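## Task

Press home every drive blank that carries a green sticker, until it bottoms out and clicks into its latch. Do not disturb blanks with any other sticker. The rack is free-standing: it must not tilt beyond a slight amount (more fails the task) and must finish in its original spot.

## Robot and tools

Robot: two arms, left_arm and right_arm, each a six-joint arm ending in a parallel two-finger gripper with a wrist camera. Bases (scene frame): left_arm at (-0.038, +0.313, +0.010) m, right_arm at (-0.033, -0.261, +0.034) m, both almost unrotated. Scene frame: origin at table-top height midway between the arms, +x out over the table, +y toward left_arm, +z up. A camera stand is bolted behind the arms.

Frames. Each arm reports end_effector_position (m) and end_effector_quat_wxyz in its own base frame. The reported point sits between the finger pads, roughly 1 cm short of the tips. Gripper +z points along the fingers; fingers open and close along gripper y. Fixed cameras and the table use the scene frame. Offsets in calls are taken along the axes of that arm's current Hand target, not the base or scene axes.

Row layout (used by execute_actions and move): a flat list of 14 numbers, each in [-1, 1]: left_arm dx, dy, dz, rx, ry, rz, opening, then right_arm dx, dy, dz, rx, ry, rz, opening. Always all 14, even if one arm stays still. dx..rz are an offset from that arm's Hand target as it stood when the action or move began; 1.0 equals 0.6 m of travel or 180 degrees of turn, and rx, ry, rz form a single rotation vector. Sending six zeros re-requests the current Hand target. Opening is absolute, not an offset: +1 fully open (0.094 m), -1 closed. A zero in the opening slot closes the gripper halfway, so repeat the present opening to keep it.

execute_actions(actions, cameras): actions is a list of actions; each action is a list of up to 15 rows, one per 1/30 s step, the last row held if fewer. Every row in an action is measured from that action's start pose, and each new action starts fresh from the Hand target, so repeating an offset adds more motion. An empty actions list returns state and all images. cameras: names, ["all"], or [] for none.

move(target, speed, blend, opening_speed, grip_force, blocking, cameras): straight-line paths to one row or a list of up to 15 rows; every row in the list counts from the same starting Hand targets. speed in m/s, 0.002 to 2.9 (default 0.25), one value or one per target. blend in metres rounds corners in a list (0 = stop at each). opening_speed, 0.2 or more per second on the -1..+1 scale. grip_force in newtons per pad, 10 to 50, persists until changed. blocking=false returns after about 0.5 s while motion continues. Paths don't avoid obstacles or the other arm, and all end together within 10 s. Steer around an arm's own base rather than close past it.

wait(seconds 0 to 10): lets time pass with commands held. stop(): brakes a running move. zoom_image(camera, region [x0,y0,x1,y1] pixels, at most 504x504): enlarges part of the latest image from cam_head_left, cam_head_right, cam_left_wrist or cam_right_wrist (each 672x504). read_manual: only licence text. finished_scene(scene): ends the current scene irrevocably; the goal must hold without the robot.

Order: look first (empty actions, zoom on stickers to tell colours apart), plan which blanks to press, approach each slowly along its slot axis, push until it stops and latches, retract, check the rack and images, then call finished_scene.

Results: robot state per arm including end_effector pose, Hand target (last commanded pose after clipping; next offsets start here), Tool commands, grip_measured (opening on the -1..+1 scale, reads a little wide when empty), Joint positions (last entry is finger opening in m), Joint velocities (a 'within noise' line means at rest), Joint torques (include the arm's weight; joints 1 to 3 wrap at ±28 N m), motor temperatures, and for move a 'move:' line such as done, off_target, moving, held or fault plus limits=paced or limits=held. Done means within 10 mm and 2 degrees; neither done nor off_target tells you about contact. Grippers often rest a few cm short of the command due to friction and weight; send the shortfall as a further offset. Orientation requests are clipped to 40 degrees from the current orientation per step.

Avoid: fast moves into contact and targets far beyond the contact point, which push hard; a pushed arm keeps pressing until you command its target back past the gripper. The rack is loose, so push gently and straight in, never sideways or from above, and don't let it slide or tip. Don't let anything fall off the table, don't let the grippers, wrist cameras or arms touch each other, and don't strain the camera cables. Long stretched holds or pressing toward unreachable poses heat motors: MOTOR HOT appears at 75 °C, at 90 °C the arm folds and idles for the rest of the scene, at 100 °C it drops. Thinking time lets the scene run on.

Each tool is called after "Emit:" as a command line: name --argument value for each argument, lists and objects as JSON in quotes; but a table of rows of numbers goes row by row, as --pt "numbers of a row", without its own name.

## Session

Emit:
execute_actions --actions '[]'

Emit:
zoom_image --camera "cam_head_left" --region '[190, 140, 410, 270]'

Emit:
zoom_image --camera "cam_head_right" --region '[190, 140, 410, 270]'

Scene clock: 0.00 s.
left_arm: end_effector_position=(+0.2935, -0.0334, +0.1522) grip_measured=+1.000 end_effector_quat_wxyz=(+0.535, +0.080, +0.740, -0.399) | right_arm: end_effector_position=(+0.3196, -0.0230, +0.1139) grip_measured=+1.000 end_effector_quat_wxyz=(+0.622, -0.102, +0.726, +0.276)
Joint positions: left_arm=[0.495 1.246 0.244 0.672 1.226 -0.222 0.094] | right_arm=[-0.621 1.705 0.217 1.293 -1.171 0.098 0.094]
Joint velocities: within noise
Joint torques (N m): no reading
Motor temperatures (°C): left_arm=[30 31 31 29 33 30 32] | right_arm=[30 33 35 32 30 31 33]
Heat: left arm: 33 °C; right arm: 35 °C.
Hand target: left_arm +0.2948, -0.0321, +0.1579; +0.541, +0.087, +0.737, -0.395 | right_arm +0.3213, -0.0227, +0.1184; +0.626, -0.111, +0.722, +0.273
Tool commands: left_gripper/opening=+1.0 right_gripper/opening=+1.0
camera_calibration:
cam_left_wrist: T_world_to_cam=[[-0.545732, -0.663612, 0.511659, 0.0605729], [-0.685967, 0.00310112, -0.727626, 0.350772], [0.481275, -0.74807, -0.456909, -0.00874788], [0, 0, 0, 1]] pos_world=[0.277885, 0.0325651, 0.220241]
cam_right_wrist: T_world_to_cam=[[0.4902, -0.834883, -0.250349, -0.148862], [-0.532019, -0.059091, -0.844668, 0.302608], [0.690406, 0.547246, -0.47314, -0.0601504], [0, 0, 0, 1]] pos_world=[0.275493, -0.0734838, 0.189876]

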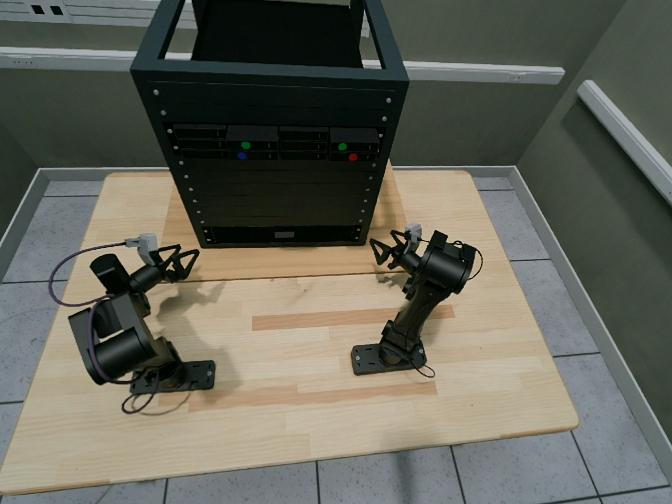

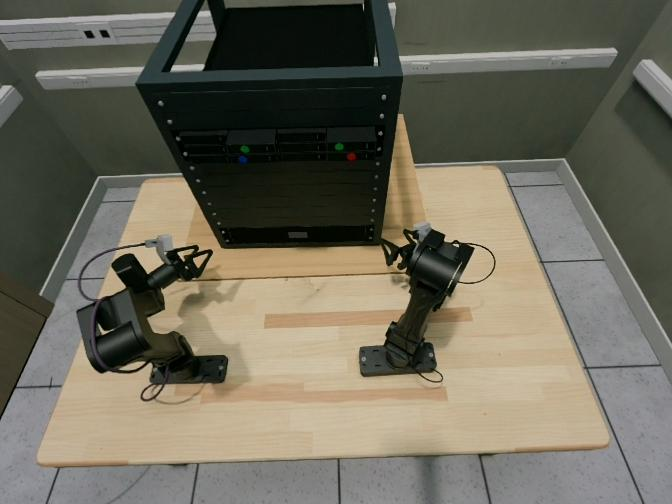

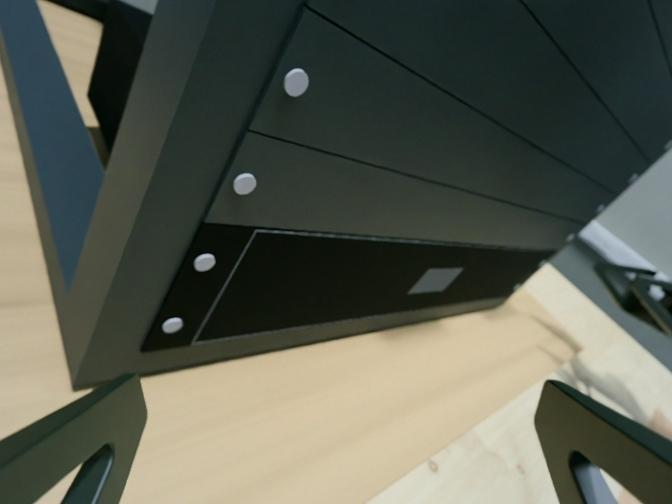

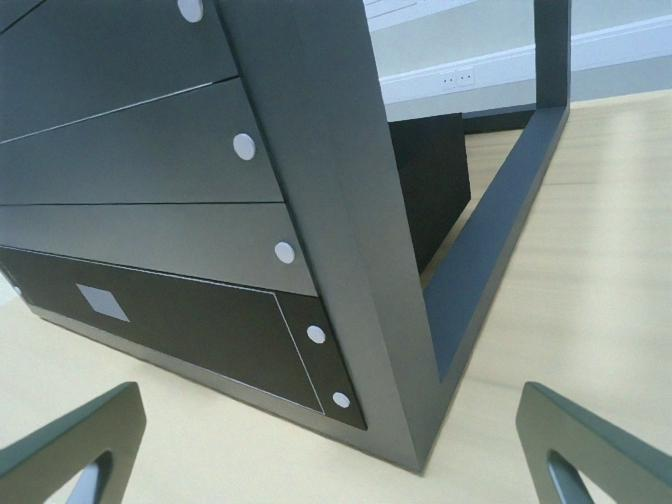

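Scaled by 2.291.

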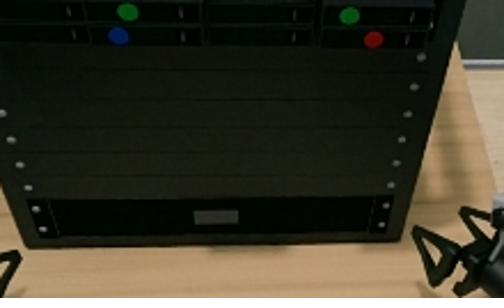

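Scaled by 2.291.

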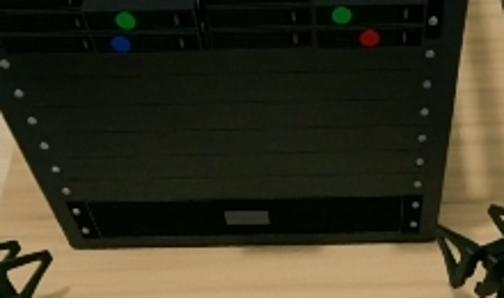

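Emit:
zoom_image --camera "cam_head_left" --region '[150, 110, 400, 180]'

Emit:
zoom_image --camera "cam_head_right" --region '[150, 110, 400, 180]'

Scaled by 2.016.

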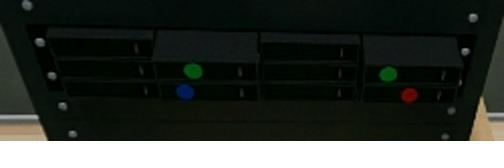

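Scaled by 2.016.

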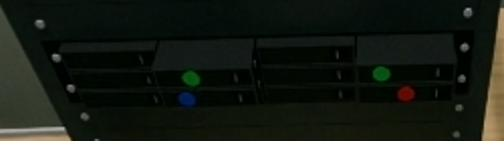

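Emit:
zoom_image --camera "cam_head_left" --region '[310, 115, 400, 170]'

Emit:
zoom_image --camera "cam_head_left" --region '[210, 115, 300, 170]'

Scaled by 5.600.

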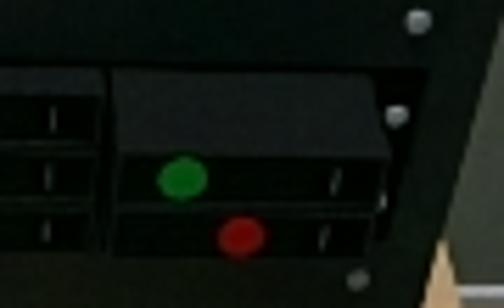

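Scaled by 5.600.

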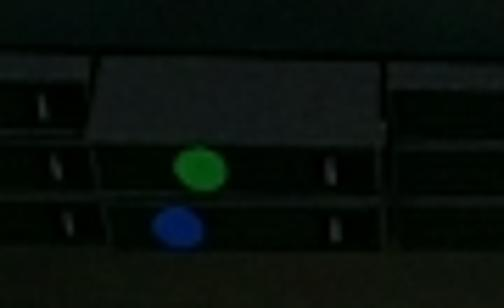

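Emit:
move --target '[-0.3277,-0.5136,0.1441,-0.0969,-0.2303,-0.3322,-1,-0.4736,0.3854,0.0007,0.1084,-0.1774,0.4104,-1]' --speed 0.27 --opening_speed 0.8 --cameras '["all"]'

Scene clock: 27.03 s.
left_arm: end_effector_position=(+0.2642, -0.2445, +0.4677) grip_measured=-0.991 end_effector_quat_wxyz=(+0.490, -0.492, +0.501, -0.516) | right_arm: end_effector_position=(+0.2634, +0.1241, +0.4417) grip_measured=-0.978 end_effector_quat_wxyz=(+0.510, +0.503, +0.497, +0.490)
Joint positions: left_arm=[-1.236 1.289 1.415 -0.087 -1.2 -1.551 0] | right_arm=[0.991 0.912 1.144 -0.234 1.018 1.558 0.001]
Joint torques (N m): left_arm=[-0.05 -3.99 9.51 1 -0.25 -0.02] | right_arm=[0.39 0.06 9.61 0.75 0.12 0.08]
Heat: left arm: 33 °C; right arm: 37 °C.
Hand target: left_arm +0.2649, -0.2389, +0.4700; +0.498, -0.498, +0.502, -0.502 | right_arm +0.2602, +0.1171, +0.4515; +0.510, +0.510, +0.490, +0.489
Off the commanded pose: left_arm 0.006 m, 2 deg | right_arm 0.012 m, 1 deg.
move: off_target (right_arm)
camera_calibration:
cam_left_wrist: T_world_to_cam=[[-0.0174815, 0.023103, 0.99958, -0.456754], [-0.453708, -0.89106, 0.01266, -0.0653707], [0.890979, -0.453297, 0.0260591, -0.270471], [0, 0, 0, 1]] pos_world=[0.20334, -0.1703, 0.464438]
cam_right_wrist: T_world_to_cam=[[-0.00810521, -0.0370791, -0.999279, 0.446662], [-0.393989, 0.918596, -0.0308895, 0.0411032], [0.919079, 0.393455, -0.0220542, -0.187158], [0, 0, 0, 1]] pos_world=[0.191827, 0.0524427, 0.443482]

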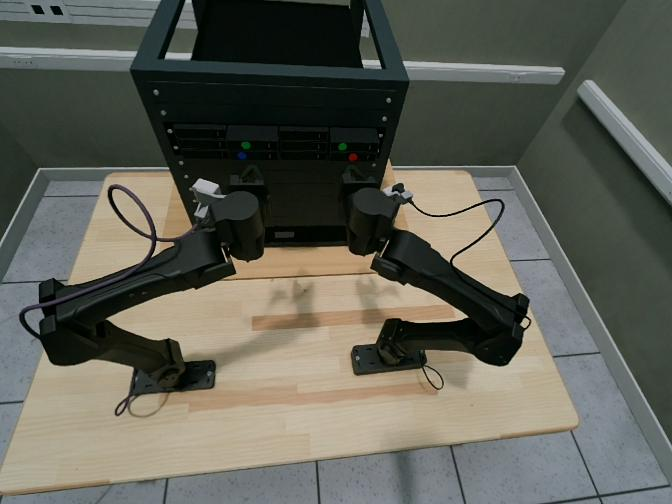

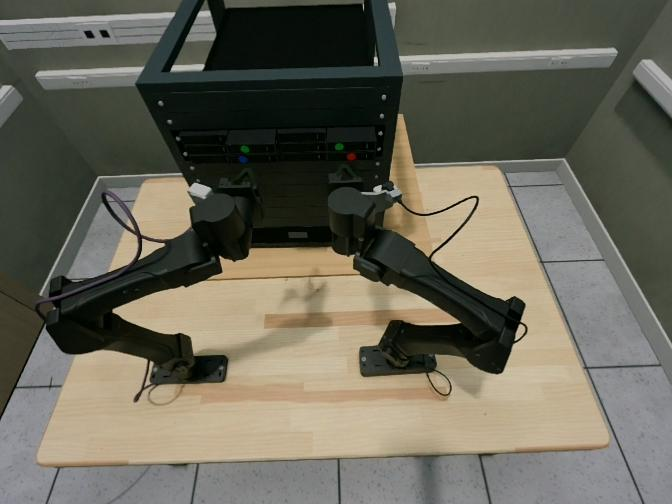

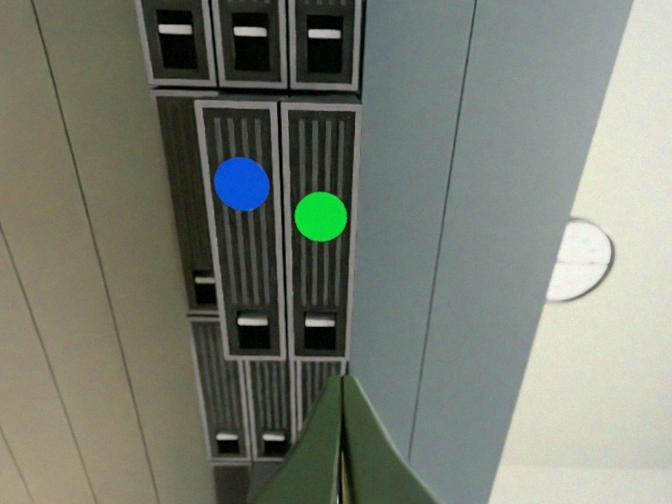

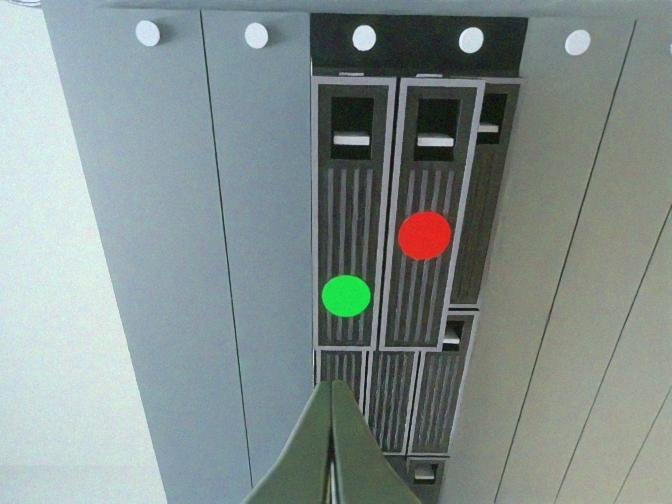

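Emit:
move --target '[0,-0.005,0.1,-0.0139,0,0,-1,-0.023,0.005,0.0917,0.0083,0,0,-1]' --speed 0.13 --cameras '["cam_left_wrist","cam_right_wrist"]'

Scene clock: 37.77 s.
left_arm: end_effector_position=(+0.3231, -0.2409, +0.4722) grip_measured=-0.991 end_effector_quat_wxyz=(+0.487, -0.509, +0.505, -0.500) | right_arm: end_effector_position=(+0.3183, +0.1049, +0.4436) grip_measured=-0.978 end_effector_quat_wxyz=(+0.506, +0.515, +0.500, +0.478)
Joint positions: left_arm=[-1.036 1.409 1.583 -0.227 -1.026 -1.632 0] | right_arm=[0.679 1.014 1.222 -0.248 0.721 1.584 0.001]
Joint torques (N m): left_arm=[0.1 -5 9.42 1.15 0.1 -0.08] | right_arm=[-0.42 -1.07 10.04 0.88 -0.06 0.05]
Heat: left arm: 33 °C; right arm: 39 °C.
Hand target: left_arm +0.3249, -0.2393, +0.4731; +0.487, -0.509, +0.512, -0.491 | right_arm +0.3146, +0.1011, +0.4545; +0.504, +0.517, +0.496, +0.483
Off the commanded pose: left_arm 0.003 m, 1 deg | right_arm 0.012 m, 1 deg.
move: off_target (right_arm)
camera_calibration:
cam_left_wrist: T_world_to_cam=[[0.0231132, 0.0227945, 0.999473, -0.473483], [-0.429683, -0.902464, 0.0305187, -0.054438], [0.902684, -0.430162, -0.0110644, -0.302007], [0, 0, 0, 1]] pos_world=[0.26017, -0.168248, 0.471554]
cam_right_wrist: T_world_to_cam=[[-0.0381793, -0.0356809, -0.998634, 0.457394], [-0.379141, 0.925153, -0.0185603, 0.0696071], [0.924551, 0.377914, -0.0488497, -0.218266], [0, 0, 0, 1]] pos_world=[0.245652, 0.0344087, 0.447399]
Images, in order (width x height): cam_left_wrist 672x504, cam_right_wrist 672x504.

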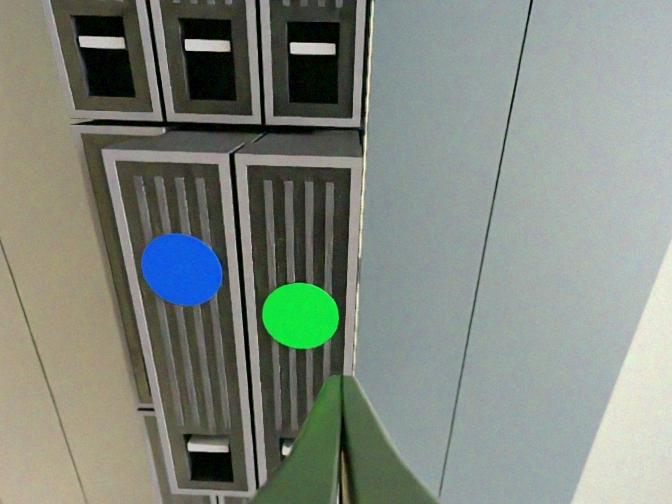

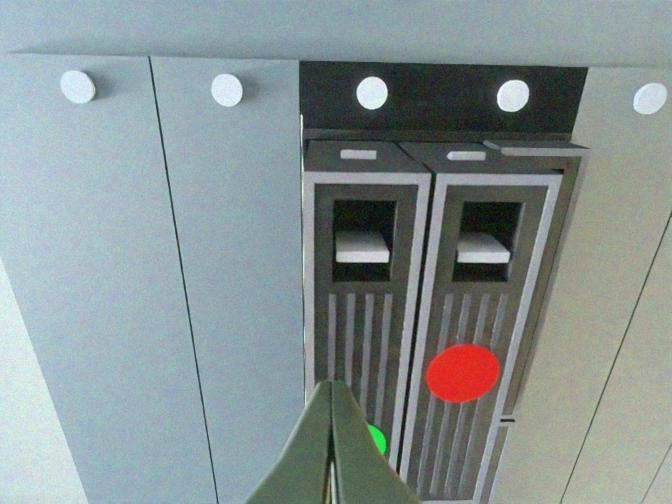

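Emit:
move --pt "0 0.007 0.008 0 0 0 -1 0.003 -0.005 0.003 0 0 0 -1" --pt "0 0.006 0.04 0 0 0 -1 0.003 -0.004 0.035 0 0 0 -1" --speed '[0.06,0.04]' --blend '[0.002,0]' --cameras '["cam_left_wrist","cam_right_wrist"]'

Scene clock: 42.03 s.
left_arm: end_effector_position=(+0.3461, -0.2406, +0.4631) grip_measured=-0.991 end_effector_quat_wxyz=(+0.487, -0.508, +0.514, -0.491) | right_arm: end_effector_position=(+0.3378, +0.1054, +0.4304) grip_measured=-0.978 end_effector_quat_wxyz=(+0.502, +0.517, +0.516, +0.463)
Joint positions: left_arm=[-0.967 1.447 1.597 -0.227 -0.957 -1.633 0] | right_arm=[0.616 1.065 1.228 -0.248 0.656 1.584 0.001]
Joint torques (N m): left_arm=[0.25 -5.44 9.77 1.52 0.03 0.03] | right_arm=[-0.5 -1.52 10.25 1.34 -0.06 0.04]
Heat: left arm: 33 °C; right arm: 39 °C.
Hand target: left_arm +0.3487, -0.2395, +0.4684; +0.487, -0.509, +0.512, -0.491 | right_arm +0.3356, +0.1020, +0.4516; +0.504, +0.517, +0.496, +0.483
Off the commanded pose: left_arm 0.006 m, 0 deg | right_arm 0.022 m, 3 deg.
move: off_target (right_arm)
camera_calibration:
cam_left_wrist: T_world_to_cam=[[0.0401223, 0.00502398, 0.999182, -0.474954], [-0.42978, -0.90267, 0.0217966, -0.0399938], [0.902042, -0.430303, -0.034058, -0.311969], [0, 0, 0, 1]] pos_world=[0.283277, -0.167956, 0.464812]
cam_right_wrist: T_world_to_cam=[[-0.0758602, -0.0589176, -0.995376, 0.458718], [-0.381941, 0.923833, -0.0255741, 0.0803534], [0.921068, 0.378235, -0.0925852, -0.217139], [0, 0, 0, 1]] pos_world=[0.265488, 0.034923, 0.438548]
Images, in order (width x height): cam_left_wrist 672x504, cam_right_wrist 672x504.

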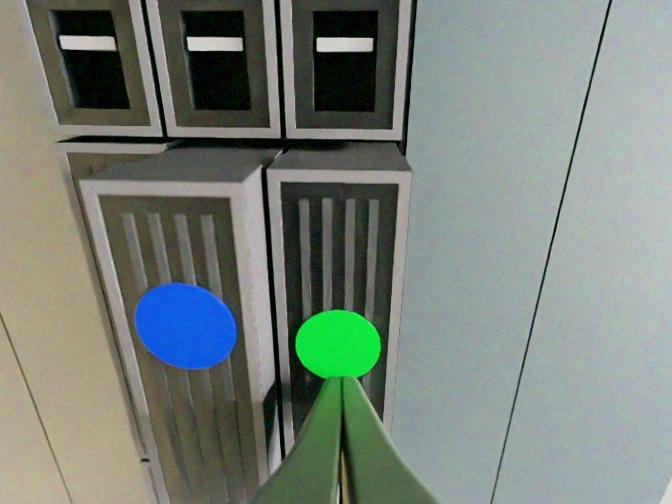

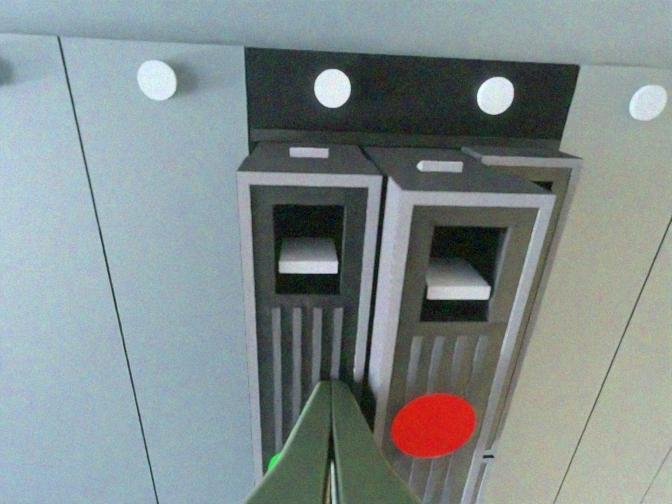

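Emit:
move --pt "0 -0.006 0 0 0 0 -1 0.003 0.0133 0 0 0 0 -1" --pt "0 -0.008 0.015 0 0 0 -1 0.003 0.015 0.015 0 0 0 -1" --speed '[0.06,0.04]' --blend '[0.001,0]' --cameras '["cam_left_wrist","cam_right_wrist"]'

Scene clock: 46.03 s.
left_arm: end_effector_position=(+0.3552, -0.2411, +0.4693) grip_measured=-0.991 end_effector_quat_wxyz=(+0.485, -0.510, +0.509, -0.496) | right_arm: end_effector_position=(+0.3475, +0.1075, +0.4425) grip_measured=-0.978 end_effector_quat_wxyz=(+0.502, +0.517, +0.511, +0.469)
Joint positions: left_arm=[-0.943 1.473 1.637 -0.227 -0.932 -1.633 0] | right_arm=[0.596 1.11 1.288 -0.248 0.636 1.584 0.001]
Joint torques (N m): left_arm=[0.39 -5.67 9.63 1.43 0.02 0.06] | right_arm=[-0.36 -1.96 10.11 1.22 -0.08 0.03]
Motor temperatures (°C): left_arm=[30 32 33 32 33 30 33] | right_arm=[30 33 40 35 30 31 34]
Heat: left arm: 33 °C; right arm: 40 °C.
Hand target: left_arm +0.3579, -0.2395, +0.4728; +0.487, -0.509, +0.512, -0.491 | right_arm +0.3449, +0.1035, +0.4603; +0.503, +0.517, +0.496, +0.483
Off the commanded pose: left_arm 0.005 m, 1 deg | right_arm 0.018 m, 2 deg.
move: off_target (right_arm)
camera_calibration:
cam_left_wrist: T_world_to_cam=[[0.0335591, 0.0172391, 0.999288, -0.476309], [-0.4301, -0.902282, 0.0300096, -0.040204], [0.902157, -0.430801, -0.0228652, -0.325643], [0, 0, 0, 1]] pos_world=[0.292474, -0.168352, 0.46973]
cam_right_wrist: T_world_to_cam=[[-0.0641514, -0.0488882, -0.996742, 0.467091], [-0.382273, 0.923817, -0.0207078, 0.0804867], [0.92182, 0.379699, -0.0779528, -0.232631], [0, 0, 0, 1]] pos_world=[0.275176, 0.03681, 0.449102]
Images, in order (width x height): cam_left_wrist 672x504, cam_right_wrist 672x504.

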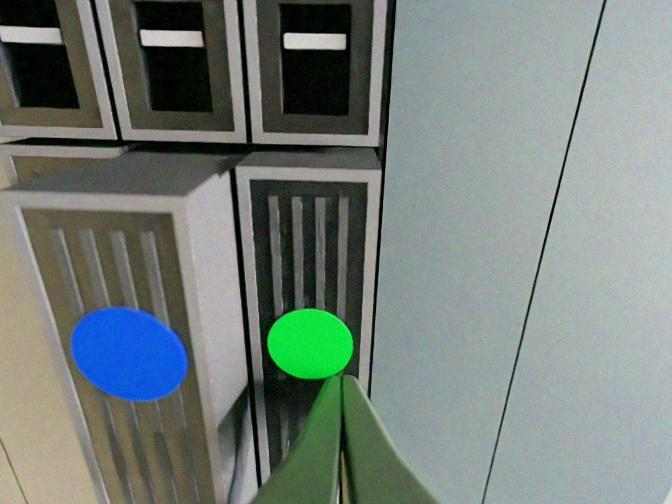

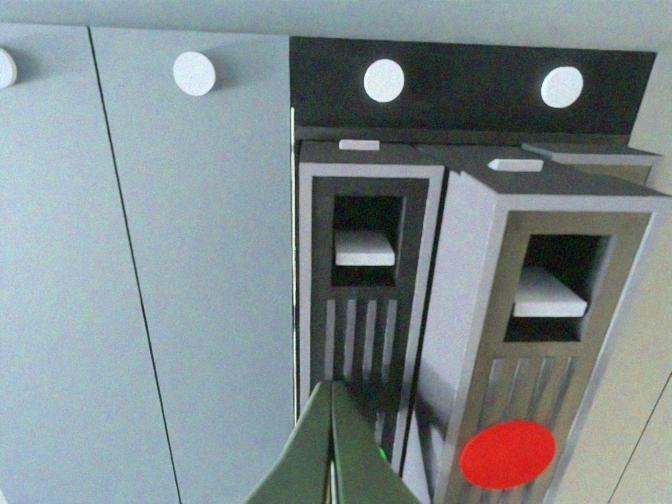

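Emit:
move --target '[0,0,0.0567,0,0,0,-1,0,0.0017,0.015,0,0,0,-1]' --speed 0.05 --cameras '["cam_left_wrist","cam_right_wrist"]'

Scene clock: 49.77 s.
left_arm: end_effector_position=(+0.3709, -0.2417, +0.4716) grip_measured=-0.991 end_effector_quat_wxyz=(+0.483, -0.509, +0.513, -0.495) | right_arm: end_effector_position=(+0.3547, +0.1074, +0.4421) grip_measured=-0.978 end_effector_quat_wxyz=(+0.501, +0.517, +0.513, +0.467)
Joint positions: left_arm=[-0.9 1.513 1.691 -0.247 -0.881 -1.633 0] | right_arm=[0.574 1.131 1.303 -0.248 0.611 1.584 0.001]
Joint torques (N m): left_arm=[3.75 -3.22 10.02 1.88 0.4 0.11] | right_arm=[-0.61 -1.88 10.21 1.34 -0.07 0.03]
Heat: left arm: 34 °C; right arm: 40 °C.
Hand target: left_arm +0.3919, -0.2398, +0.4713; +0.487, -0.509, +0.512, -0.491 | right_arm +0.3540, +0.1031, +0.4611; +0.503, +0.517, +0.496, +0.483
Off the commanded pose: left_arm 0.021 m, 1 deg | right_arm 0.020 m, 3 deg.
move: off_target (left_arm, right_arm)
camera_calibration:
cam_left_wrist: T_world_to_cam=[[0.0402007, 0.0139332, 0.999094, -0.482348], [-0.436508, -0.899197, 0.0301039, -0.0310677], [0.898802, -0.437323, -0.0300664, -0.336943], [0, 0, 0, 1]] pos_world=[0.308674, -0.168568, 0.472715]
cam_right_wrist: T_world_to_cam=[[-0.0701267, -0.0510213, -0.996232, 0.469218], [-0.385066, 0.922669, -0.0201484, 0.0840937], [0.920221, 0.382202, -0.0843503, -0.236135], [0, 0, 0, 1]] pos_world=[0.282583, 0.0366007, 0.449226]
Images, in order (width x height): cam_left_wrist 672x504, cam_right_wrist 672x504.

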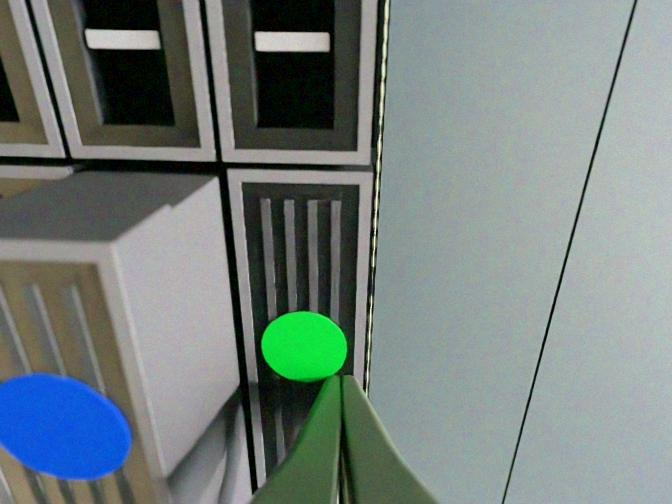

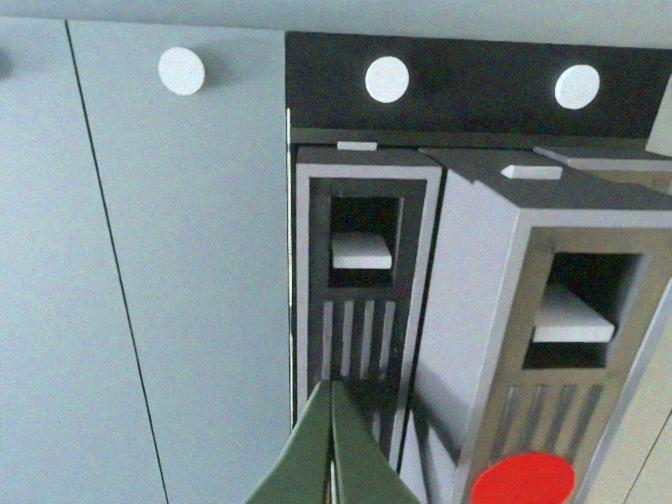

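Emit:
move --target '[0,0,0.02,0,0,0,-1,0,0.0017,0.0117,0,0,0,-1]' --speed 0.05 --cameras '["cam_left_wrist","cam_right_wrist"]'

Scene clock: 52.23 s.
left_arm: end_effector_position=(+0.3717, -0.2416, +0.4713) grip_measured=-0.991 end_effector_quat_wxyz=(+0.481, -0.507, +0.520, -0.491) | right_arm: end_effector_position=(+0.3612, +0.1070, +0.4420) grip_measured=-0.978 end_effector_quat_wxyz=(+0.500, +0.518, +0.515, +0.466)
Joint positions: left_arm=[-0.895 1.516 1.705 -0.273 -0.87 -1.633 0] | right_arm=[0.556 1.151 1.319 -0.248 0.592 1.584 0.001]
Joint torques (N m): left_arm=[5.24 -1.58 9.96 2.32 0.56 0.16] | right_arm=[-0.61 -1.91 10.18 1.41 -0.08 0.03]
Heat: left arm: 34 °C; right arm: 40 °C.
Hand target: left_arm +0.4039, -0.2398, +0.4708; +0.487, -0.509, +0.512, -0.491 | right_arm +0.3610, +0.1028, +0.4619; +0.504, +0.517, +0.496, +0.483
Off the commanded pose: left_arm 0.032 m, 1 deg | right_arm 0.020 m, 3 deg.
move: off_target (left_arm, right_arm)
camera_calibration:
cam_left_wrist: T_world_to_cam=[[0.0501734, 0.00254624, 0.998737, -0.488312], [-0.44196, -0.8967, 0.0244888, -0.0253724], [0.89563, -0.442631, -0.0438651, -0.331151], [0, 0, 0, 1]] pos_world=[0.309876, -0.168086, 0.473791]
cam_right_wrist: T_world_to_cam=[[-0.0747988, -0.0522264, -0.99583, 0.471291], [-0.385746, 0.922401, -0.0194012, 0.0868861], [0.919568, 0.382686, -0.0891406, -0.239699], [0, 0, 0, 1]] pos_world=[0.289188, 0.0361994, 0.449645]
Images, in order (width x height): cam_left_wrist 672x504, cam_right_wrist 672x504.

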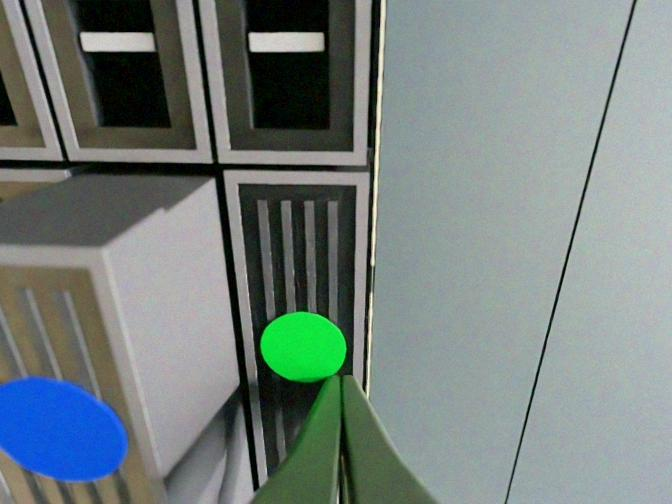

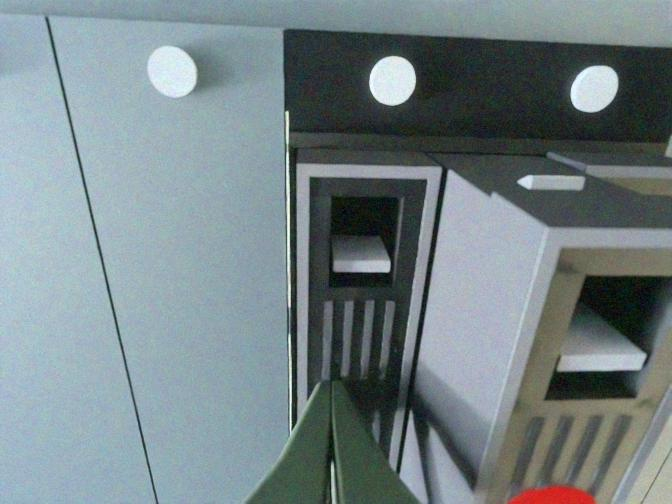

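Emit:
move --pt "0 0 0.0167 0 0 0 -1 0 0.0017 0.0083 0 0 0 -1" --pt "0 0 -0.22 0 0 0 -1 0 0.0017 0.0417 0 0 0 -1" --speed '[0.06,0.14]' --blend '[0,0]' --cameras '["cam_left_wrist","cam_right_wrist"]'

Scene clock: 58.03 s.
left_arm: end_effector_position=(+0.2756, -0.2534, +0.4767) grip_measured=-0.992 end_effector_quat_wxyz=(+0.477, -0.503, +0.513, -0.506) | right_arm: end_effector_position=(+0.3638, +0.1064, +0.4433) grip_measured=-0.978 end_effector_quat_wxyz=(+0.489, +0.513, +0.527, +0.469)
Joint positions: left_arm=[-1.205 1.372 1.59 -0.304 -1.165 -1.669 0] | right_arm=[0.525 1.156 1.342 -0.28 0.531 1.584 0.001]
Joint torques (N m): left_arm=[-0.09 -7.79 6.67 1.01 -0.33 -0.04] | right_arm=[-2.67 2.63 10.89 2.05 -0.03 -0.01]
Heat: left arm: 34 °C; right arm: 40 °C.
Hand target: left_arm +0.2720, -0.2390, +0.4766; +0.487, -0.509, +0.512, -0.491 | right_arm +0.3860, +0.1017, +0.4622; +0.504, +0.517, +0.496, +0.483
Off the commanded pose: left_arm 0.015 m, 2 deg | right_arm 0.030 m, 4 deg.
move: off_target (left_arm, right_arm)
camera_calibration:
cam_left_wrist: T_world_to_cam=[[0.0306926, 0.0246253, 0.999225, -0.47806], [-0.455807, -0.889354, 0.0359183, -0.078282], [0.88955, -0.456556, -0.0160722, -0.265157], [0, 0, 0, 1]] pos_world=[0.214862, -0.178907, 0.47624]
cam_right_wrist: T_world_to_cam=[[-0.0871629, -0.0569452, -0.994565, 0.47717], [-0.413563, 0.910337, -0.0158783, 0.0983768], [0.906294, 0.409931, -0.102898, -0.233619], [0, 0, 0, 1]] pos_world=[0.294004, 0.0333844, 0.4521]
Images, in order (width x height): cam_left_wrist 672x504, cam_right_wrist 672x504.

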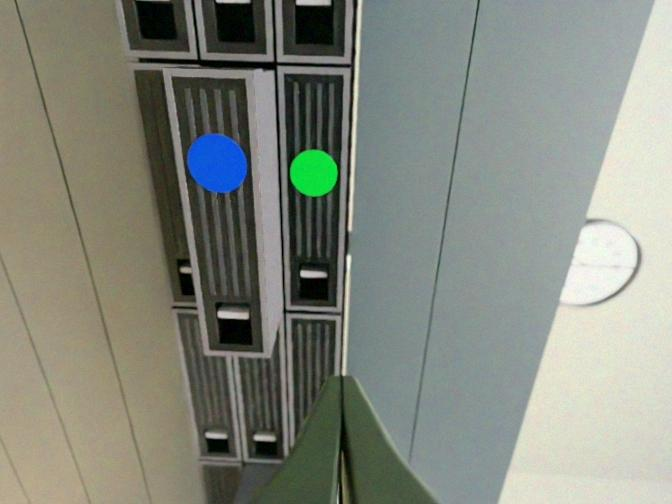

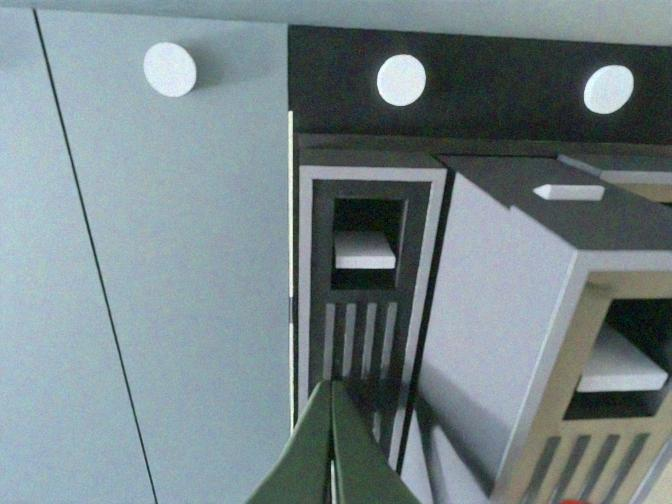

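Emit:
move --pt "0 0 0 0 0 0 -1 0 0 0.0183 0 0 0 -1" --pt "0 0 0 0 0 0 -1 0 0 -0.19 0 0 0 -1" --speed '[0.06,0.14]' --blend '[0,0]' --cameras '["all"]'

Scene clock: 62.90 s.
left_arm: end_effector_position=(+0.2752, -0.2537, +0.4765) grip_measured=-0.992 end_effector_quat_wxyz=(+0.477, -0.503, +0.514, -0.506) | right_arm: end_effector_position=(+0.2733, +0.1094, +0.4737) grip_measured=-0.978 end_effector_quat_wxyz=(+0.501, +0.512, +0.489, +0.498)
Joint positions: left_arm=[-1.207 1.372 1.59 -0.305 -1.165 -1.671 0] | right_arm=[0.881 0.955 1.305 -0.354 0.908 1.595 0.001]
Joint torques (N m): left_arm=[-0.21 -7.68 6.6 1.03 -0.36 -0.07] | right_arm=[0.47 -0.24 5.35 0.8 0.11 0.07]
Heat: left arm: 34 °C; right arm: 40 °C.
Hand target: left_arm +0.2720, -0.2390, +0.4765; +0.487, -0.509, +0.512, -0.491 | right_arm +0.2721, +0.1065, +0.4653; +0.504, +0.517, +0.496, +0.483
Off the commanded pose: left_arm 0.015 m, 2 deg | right_arm 0.009 m, 2 deg.
move: off_target (left_arm)
camera_calibration:
cam_left_wrist: T_world_to_cam=[[0.0312986, 0.0241796, 0.999218, -0.478149], [-0.456823, -0.888836, 0.0358176, -0.0783256], [0.889007, -0.457586, -0.0167735, -0.264764], [0, 0, 0, 1]] pos_world=[0.214562, -0.17921, 0.476139]
cam_right_wrist: T_world_to_cam=[[-0.0088933, -0.00260168, -0.999957, 0.474855], [-0.393041, 0.91952, 0.00110318, 0.0440814], [0.919478, 0.393034, -0.00920014, -0.195958], [0, 0, 0, 1]] pos_world=[0.201728, 0.0377198, 0.472983]

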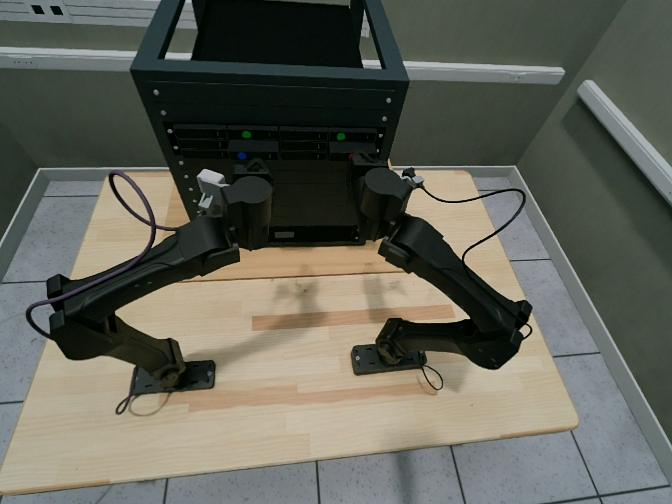

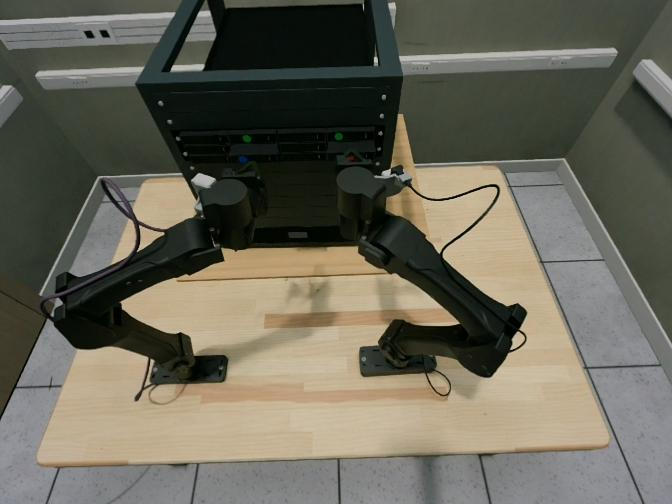

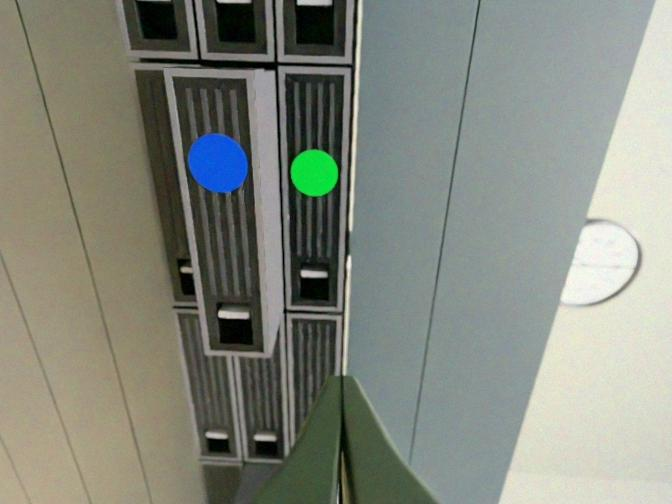

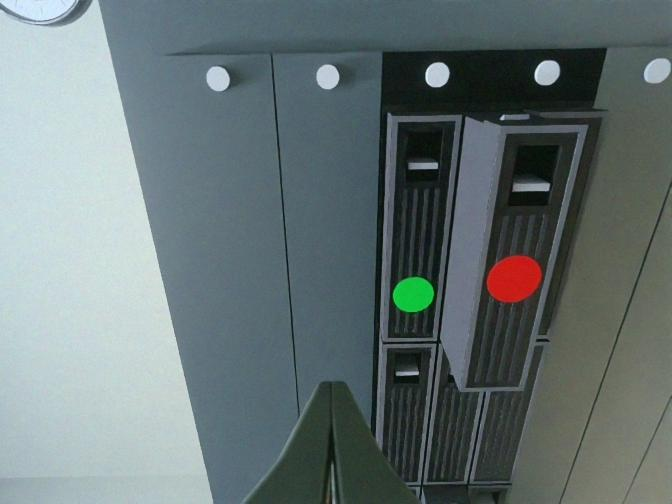

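Emit:
finished_scene --scene 3

The scene is finished: the task was done.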